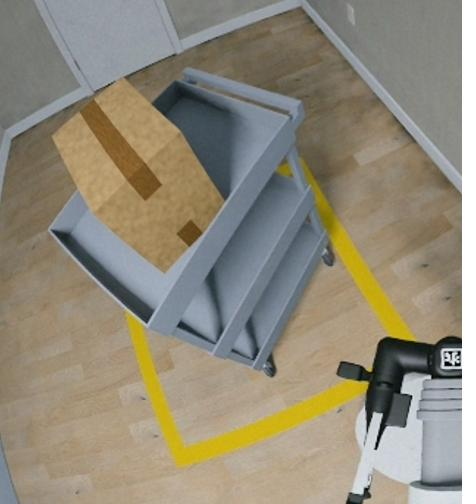

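Request:
move(
  blocking=false,
  r1={"base":{"translate_m":0.31}},
)

Request:
wait(
  seconds=2.5,
)

Request:
move(
  blocking=false,
  r1={"base":{"translate_m":0.12,"strafe_m":0.37},"pace":"slow","contact_limits":{"strafe_m":0.7}},
)

Request:
wait(
  seconds=7,
)

Request:
wait(
  seconds=0.3,
)

Request:
move(
  blocking=false,
  r1={"base":{"strafe_m":-0.37,"translate_m":-0.4}},
)

Request:
wait(
  seconds=5,
  cameras=["r1_head_left_camera","r1_head_right_camera"],
)

Request:
zoom_image(
  camera="r1_head_left_camera",
  region=[20, 280, 240, 520],
)

Scene clock: 1696.23 s.
move: r1 moving
r1.base_odometry: x=-0.041 y=+2.085 heading=+1.850
r1.turned_by_wheels: +0.000
r1.turned_by_imu: +0.000
r1.base_tilt: forward=-1.6 right=+1.3
r1.lidar_m: 0.99 0.61 0.54 0.57 2.03 2.10 2.08 1.92 1.14 0.78 0.71 0.74
r1.base_status: translate_m moving
r1.joint_positions: lift_m=+0.700 arm_m=+0.000 wrist_yaw_rad=+3.002 wrist_pitch_rad=+0.005 wrist_roll_rad=+1.569 gripper_m=+0.141
r1.joint_status: not commanded
r1.measured_speeds: translate_m=+0.122 strafe_m=+0.001 rotate_rad=-0.003 lift_m=+0.000 arm_m=+0.000 wrist_yaw_rad=+0.000 wrist_pitch_rad=+0.000 wrist_roll_rad=+0.000
r1.motor_effort: lift_m=+13(13) arm_m=+4(4) wheel_0=+6(8) wheel_1=+6(8) wheel_2=-9(9)
r1.servo_current: wrist_yaw_rad=65(65) wrist_pitch_rad=52(52) wrist_roll_rad=59(59) gripper_m=39(52)
r1.hand_pose: x=-0.1026 y=+0.1266 z=+0.8773 quat_wxyz=(+0.051, +0.048, +0.705, +0.706) (m; r1's base frame)
r1.wrist_depth_mm: - - - - - 1756 1255 / - - - - - 1756 1229 / - - - - - 1863 1255 / - - - - - 1808 1281 / - - - - - 1756 1308 / - 209 - - - 196 1308 / - - - 149 - 1863 1255
r2: as last shown
r2.base_tilt: forward=-0.6 right=+0.1
r2.lidar_m: 3.63 3.75 5.00 4.58 1.63 1.17 1.09 1.13 1.03 0.99 1.03 1.41
r2.motor_effort: lift_m=+19(19) arm_m=-4(4) wheel_0=-4(4) wheel_1=-2(3) wheel_2=+2(3)
r2.servo_current: wrist_yaw_rad=46(52) wrist_pitch_rad=46(46) wrist_roll_rad=39(52) gripper_m=52(59)
r2.wrist_depth_mm: - - - - - - - / - - - - - - - / - - - - - - - / - - - - - - - / - - - - - - - / - - 196 - 196 - 1308 / - - - - - - -
pictures: none

Scene clock: 1698.27 s.
earlier move: r1 done
r1.base_odometry: x=-0.118 y=+2.353 heading=+1.850
r1.turned_by_wheels: +0.000
r1.turned_by_imu: +0.000
r1.base_tilt: forward=-1.6 right=+1.3
r1.lidar_m: 0.78 0.55 0.46 0.48 0.59 2.24 2.34 2.17 0.91 0.63 0.55 0.58
r1.base_status: done
r1.joint_positions: lift_m=+0.700 arm_m=+0.000 wrist_yaw_rad=+3.002 wrist_pitch_rad=+0.005 wrist_roll_rad=+1.569 gripper_m=+0.141
r1.joint_status: not commanded
r1.measured_speeds: all 0
r1.motor_effort: lift_m=+13(13) arm_m=+4(4) wheel_0=+2(9) wheel_1=+3(8) wheel_2=+1(10)
r1.servo_current: wrist_yaw_rad=65(78) wrist_pitch_rad=46(52) wrist_roll_rad=65(72) gripper_m=39(52)
r1.hand_pose: x=-0.1026 y=+0.1266 z=+0.8773 quat_wxyz=(+0.051, +0.048, +0.705, +0.706) (m; r1's base frame)
r1.wrist_depth_mm: - - - - - 1756 1255 / - - - - - 1756 1255 / - - - - - 1863 1229 / - - - - - 1808 1281 / - - - - - 1708 1281 / - 210 - - - 196 1308 / - - - 150 - 1808 1281
r2.base_odometry: x=-2.608 y=+1.188 heading=-2.525
r2.turned_by_wheels: +0.000
r2.turned_by_imu: +0.000
r2.base_tilt: forward=-0.7 right=+0.1
r2.lidar_m: 3.63 3.76 5.06 4.59 1.62 1.17 1.10 1.15 1.04 0.97 1.04 1.44
r2.base_status: not commanded
r2.joint_positions: lift_m=+0.920 arm_m=+0.198 wrist_yaw_rad=+0.003 wrist_pitch_rad=+0.001 wrist_roll_rad=+0.000 gripper_m=+0.100
r2.joint_status: not commanded
r2.measured_speeds: all 0
r2.motor_effort: lift_m=+19(19) arm_m=-3(4) wheel_0=-4(4) wheel_1=-2(3) wheel_2=+2(3)
r2.servo_current: wrist_yaw_rad=39(65) wrist_pitch_rad=46(46) wrist_roll_rad=65(65) gripper_m=52(59)
r2.hand_pose: x=+0.6575 y=-0.0866 z=+1.0979 quat_wxyz=(+1.000, +0.000, +0.000, +0.001) (m; r2's base frame)
r2.wrist_depth_mm: - - - - - - - / - - - - - - - / - - - - - - - / - - - - - - - / - - - - - - - / - - 195 - 195 - 1336 / - - - - - - -
wait: 2.03 of 2.5 s (r1 has come to rest)
pictures: none

Scene clock: 1698.77 s.
move: r1 moving
r1.base_odometry: x=-0.131 y=+2.353 heading=+1.850
r1.turned_by_wheels: +0.000
r1.turned_by_imu: +0.000
r1.base_tilt: forward=-1.6 right=+1.3
r1.lidar_m: 0.77 0.53 0.45 0.45 0.57 2.22 2.33 2.17 0.93 0.61 0.58 0.59
r1.base_status: translate_m moving; strafe_m moving
r1.joint_positions: lift_m=+0.700 arm_m=+0.000 wrist_yaw_rad=+3.002 wrist_pitch_rad=+0.005 wrist_roll_rad=+1.569 gripper_m=+0.141
r1.joint_status: not commanded
r1.measured_speeds: translate_m=+0.014 strafe_m=+0.047 rotate_rad=+0.003 lift_m=+0.000 arm_m=+0.000 wrist_yaw_rad=+0.000 wrist_pitch_rad=+0.000 wrist_roll_rad=+0.000
r1.motor_effort: lift_m=+13(13) arm_m=+4(4) wheel_0=-5(7) wheel_1=+6(9) wheel_2=-2(3)
r1.servo_current: wrist_yaw_rad=33(65) wrist_pitch_rad=39(52) wrist_roll_rad=46(65) gripper_m=39(46)
r1.contact_limits: strafe_m 0.7
r1.hand_pose: x=-0.1026 y=+0.1266 z=+0.8773 quat_wxyz=(+0.051, +0.048, +0.705, +0.706) (m; r1's base frame)
r1.wrist_depth_mm: - - - - - 1756 1229 / - - - - - 1756 1255 / - - - - - 1808 1255 / - - - - - 1808 1281 / - - - - - 1708 1255 / - 209 - - - 196 1308 / - - - 149 - 1863 1308
r2: as last shown
r2.base_tilt: forward=-0.6 right=+0.1
r2.lidar_m: 3.65 3.76 5.00 4.61 1.59 1.18 1.11 1.18 1.04 0.98 1.04 1.40
r2.motor_effort: lift_m=+19(19) arm_m=-4(4) wheel_0=-4(4) wheel_1=-2(3) wheel_2=+2(3)
r2.servo_current: wrist_yaw_rad=46(52) wrist_pitch_rad=46(46) wrist_roll_rad=52(65) gripper_m=52(52)
r2.wrist_depth_mm: - - - - - - - / - - - - - - - / - - - - - - - / - - - - - - - / - - - - - - - / - - 196 - 195 - 1336 / - - - - - - -
pictures: none

Scene clock: 1703.43 s.
earlier move: r1 done
r1.base_odometry: x=-0.507 y=+2.366 heading=+1.850
r1.turned_by_wheels: +0.000
r1.turned_by_imu: +0.002
r1.base_tilt: forward=-1.6 right=+1.3
r1.lidar_m: 0.42 0.27 0.25 0.25 0.25 2.05 2.63 2.46 1.27 0.86 0.78 0.81
r1.base_status: done
r1.joint_positions: lift_m=+0.700 arm_m=+0.000 wrist_yaw_rad=+3.002 wrist_pitch_rad=+0.005 wrist_roll_rad=+1.569 gripper_m=+0.141
r1.joint_status: not commanded
r1.measured_speeds: all 0
r1.motor_effort: lift_m=+13(13) arm_m=-1(4) wheel_0=-5(14) wheel_1=+4(12) wheel_2=-1(5)
r1.servo_current: wrist_yaw_rad=39(72) wrist_pitch_rad=46(52) wrist_roll_rad=65(72) gripper_m=39(52)
r1.contact_limits: strafe_m 0.7
r1.hand_pose: x=-0.1025 y=+0.1266 z=+0.8773 quat_wxyz=(+0.051, +0.048, +0.705, +0.706) (m; r1's base frame)
r1.wrist_depth_mm: 1921 - - - - - - / - - - 342 153 135 - / - - - - - 1708 1205 / - - - - - 1808 1281 / - - - - - 1708 1281 / - 211 - - - 197 1281 / - - - 150 - 1808 1281
r2.base_odometry: x=-2.608 y=+1.188 heading=-2.525
r2.turned_by_wheels: +0.000
r2.turned_by_imu: +0.001
r2.base_tilt: forward=-0.7 right=+0.1
r2.lidar_m: 3.64 3.77 5.01 4.62 1.63 1.17 1.10 1.16 1.01 0.98 1.06 1.43
r2.base_status: not commanded
r2.joint_positions: lift_m=+0.920 arm_m=+0.198 wrist_yaw_rad=+0.003 wrist_pitch_rad=+0.001 wrist_roll_rad=+0.000 gripper_m=+0.100
r2.joint_status: not commanded
r2.measured_speeds: all 0
r2.motor_effort: lift_m=+19(19) arm_m=-3(4) wheel_0=-3(4) wheel_1=-2(3) wheel_2=+3(3)
r2.servo_current: wrist_yaw_rad=52(65) wrist_pitch_rad=33(52) wrist_roll_rad=39(65) gripper_m=46(59)
r2.hand_pose: x=+0.6575 y=-0.0866 z=+1.0979 quat_wxyz=(+1.000, +0.000, +0.000, +0.001) (m; r2's base frame)
r2.wrist_depth_mm: - - - - - - - / - - - - - - - / - - - - - - - / - - - - - - - / - - - - - - - / - - 195 - 195 - 1308 / - - - - - - -
wait: 4.67 of 7 s (r1 has come to rest)
pictures: none

Scene clock: 1703.73 s.
r1.base_odometry: x=-0.507 y=+2.366 heading=+1.850
r1.turned_by_wheels: +0.000
r1.turned_by_imu: +0.000
r1.base_tilt: forward=-1.6 right=+1.3
r1.lidar_m: 0.44 0.25 0.25 0.25 0.25 2.06 2.62 2.48 1.29 0.84 0.80 0.83
r1.base_status: done
r1.joint_positions: lift_m=+0.700 arm_m=+0.000 wrist_yaw_rad=+3.002 wrist_pitch_rad=+0.005 wrist_roll_rad=+1.569 gripper_m=+0.141
r1.joint_status: not commanded
r1.measured_speeds: all 0
r1.motor_effort: lift_m=+13(13) arm_m=-1(4) wheel_0=-5(14) wheel_1=+4(12) wheel_2=-1(5)
r1.servo_current: wrist_yaw_rad=39(72) wrist_pitch_rad=52(52) wrist_roll_rad=59(72) gripper_m=39(52)
r1.contact_limits: strafe_m 0.7
r1.hand_pose: x=-0.1025 y=+0.1266 z=+0.8773 quat_wxyz=(+0.051, +0.048, +0.705, +0.706) (m; r1's base frame)
r1.wrist_depth_mm: 1863 - - - - - - / - - - 342 153 135 - / - - - - - 1708 1205 / - - - - - 1808 1255 / - - - - - 1708 1308 / - 208 - - - 196 1281 / - - - 149 - 1863 1255
r2.base_odometry: x=-2.608 y=+1.188 heading=-2.525
r2.turned_by_wheels: +0.000
r2.turned_by_imu: +0.000
r2.base_tilt: forward=-0.6 right=+0.1
r2.lidar_m: 3.65 3.73 5.02 4.61 1.64 1.17 1.10 1.15 1.05 0.99 1.03 1.44
r2.base_status: not commanded
r2.joint_positions: lift_m=+0.920 arm_m=+0.198 wrist_yaw_rad=+0.003 wrist_pitch_rad=+0.001 wrist_roll_rad=+0.000 gripper_m=+0.100
r2.joint_status: not commanded
r2.measured_speeds: all 0
r2.motor_effort: lift_m=+19(19) arm_m=-4(4) wheel_0=-4(4) wheel_1=-2(3) wheel_2=+2(3)
r2.servo_current: wrist_yaw_rad=52(65) wrist_pitch_rad=39(52) wrist_roll_rad=46(65) gripper_m=59(59)
r2.hand_pose: x=+0.6575 y=-0.0866 z=+1.0979 quat_wxyz=(+1.000, +0.000, +0.000, +0.001) (m; r2's base frame)
r2.wrist_depth_mm: - - - - - - - / - - - - - - - / - - - - - - - / - - - - - - - / - - - - - - - / - - 195 - 195 - 1308 / - - - - - - -
wait: 0.30 s; at rest by 0.27 s
pictures: none

Scene clock: 1704.23 s.
move: r1 moving
r1.base_odometry: x=-0.479 y=+2.349 heading=+1.850
r1.turned_by_wheels: +0.000
r1.turned_by_imu: +0.000
r1.base_tilt: forward=-1.6 right=+1.2
r1.lidar_m: 1.06 0.27 0.25 0.25 0.26 2.04 2.61 2.44 1.28 0.85 0.79 0.82
r1.base_status: translate_m moving; strafe_m moving
r1.joint_positions: lift_m=+0.700 arm_m=+0.000 wrist_yaw_rad=+3.002 wrist_pitch_rad=+0.005 wrist_roll_rad=+1.569 gripper_m=+0.141
r1.joint_status: not commanded
r1.measured_speeds: translate_m=-0.093 strafe_m=-0.086 rotate_rad=+0.003 lift_m=+0.000 arm_m=+0.000 wrist_yaw_rad=+0.000 wrist_pitch_rad=+0.000 wrist_roll_rad=+0.000
r1.motor_effort: lift_m=+13(13) arm_m=-2(2) wheel_0=+3(6) wheel_1=-10(10) wheel_2=+6(8)
r1.servo_current: wrist_yaw_rad=46(52) wrist_pitch_rad=46(52) wrist_roll_rad=59(65) gripper_m=39(46)
r1.hand_pose: x=-0.1025 y=+0.1266 z=+0.8773 quat_wxyz=(+0.051, +0.048, +0.705, +0.706) (m; r1's base frame)
r1.wrist_depth_mm: 1921 - - 154 145 146 1118 / - - - 334 246 306 307 / - - - - - 1808 1281 / - - - - - 1863 1308 / - - - - - 1756 1281 / - 211 - - - 197 1281 / - - - 149 - 1863 1255
r2: as last shown
r2.lidar_m: 3.63 3.76 5.01 4.58 1.63 1.17 1.09 1.14 1.05 0.97 1.04 1.41
r2.motor_effort: lift_m=+19(19) arm_m=-3(4) wheel_0=-3(4) wheel_1=-2(3) wheel_2=+2(3)
r2.servo_current: wrist_yaw_rad=46(52) wrist_pitch_rad=39(46) wrist_roll_rad=39(59) gripper_m=52(59)
r2.wrist_depth_mm: - - - - - - - / - - - - - - - / - - - - - - - / - - - - - - - / - - - - - - - / - - 195 - 196 - 1336 / - - - - - - -
pictures: none

Scene clock: 1707.00 s.
earlier move: r1 done
r1.base_odometry: x=-0.041 y=+2.084 heading=+1.850
r1.turned_by_wheels: +0.000
r1.turned_by_imu: -0.003
r1.base_tilt: forward=-1.6 right=+1.3
r1.lidar_m: 0.98 0.76 0.64 2.23 2.03 2.09 2.09 1.95 1.16 0.80 0.72 0.75
r1.base_status: done
r1.joint_positions: lift_m=+0.700 arm_m=+0.000 wrist_yaw_rad=+3.002 wrist_pitch_rad=+0.005 wrist_roll_rad=+1.569 gripper_m=+0.141
r1.joint_status: not commanded
r1.measured_speeds: all 0
r1.motor_effort: lift_m=+13(13) arm_m=-3(4) wheel_0=+4(7) wheel_1=+0(11) wheel_2=+0(9)
r1.servo_current: wrist_yaw_rad=52(72) wrist_pitch_rad=39(52) wrist_roll_rad=39(72) gripper_m=33(52)
r1.hand_pose: x=-0.1025 y=+0.1266 z=+0.8773 quat_wxyz=(+0.051, +0.048, +0.705, +0.706) (m; r1's base frame)
r1.wrist_depth_mm: - - - - - 1756 1229 / - - - - - 1808 1229 / - - - - - 1863 1255 / - - - - - 1808 1281 / - - - - - 1708 1281 / - 209 - - - 195 1308 / - - - 149 - 1808 1281
r2.base_odometry: x=-2.608 y=+1.188 heading=-2.525
r2.turned_by_wheels: +0.000
r2.turned_by_imu: +0.000
r2.base_tilt: forward=-0.6 right=+0.1
r2.lidar_m: 3.63 3.77 5.02 4.58 1.62 1.18 1.10 1.15 1.05 0.98 1.05 1.36
r2.base_status: not commanded
r2.joint_positions: lift_m=+0.920 arm_m=+0.198 wrist_yaw_rad=+0.003 wrist_pitch_rad=+0.001 wrist_roll_rad=+0.000 gripper_m=+0.100
r2.joint_status: not commanded
r2.measured_speeds: all 0
r2.motor_effort: lift_m=+19(19) arm_m=-4(4) wheel_0=-4(4) wheel_1=-2(3) wheel_2=+3(3)
r2.servo_current: wrist_yaw_rad=59(59) wrist_pitch_rad=46(46) wrist_roll_rad=39(59) gripper_m=52(59)
r2.hand_pose: x=+0.6575 y=-0.0866 z=+1.0979 quat_wxyz=(+1.000, +0.000, +0.000, +0.001) (m; r2's base frame)
r2.wrist_depth_mm: - - - - - - - / - - - - - - - / - - - - - - - / - - - - - - - / - - - - - - - / - - 196 - 195 - 1336 / - - - - - - -
wait: 2.77 of 5 s (r1 has come to rest)
pictures: r1_head_left_camera, r1_head_right_camera
Images, in order (width x height): r1_head_left_camera 420x672, r1_head_right_camera 420x672.

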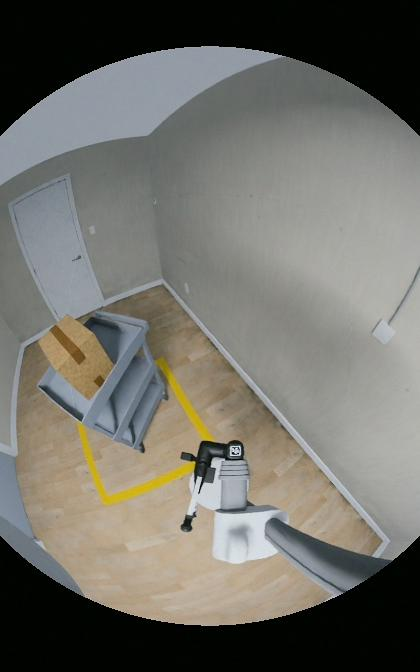

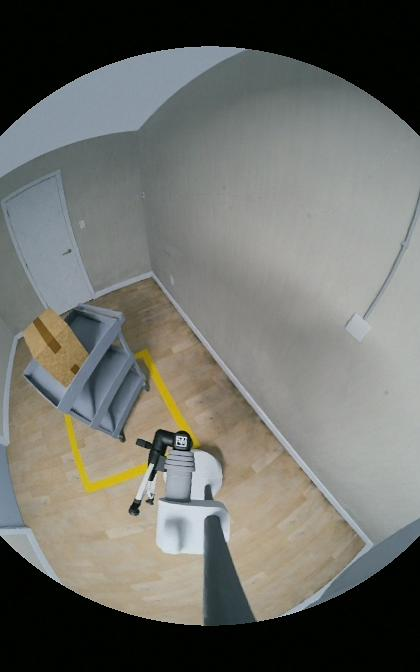

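Scaled by 2.100 from the camera's 420x672 image, which has a finer 600x960 frame.

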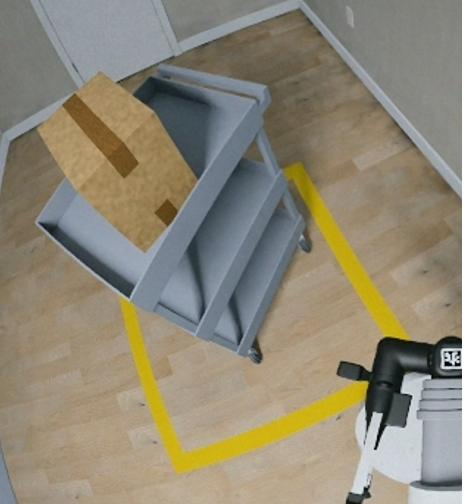

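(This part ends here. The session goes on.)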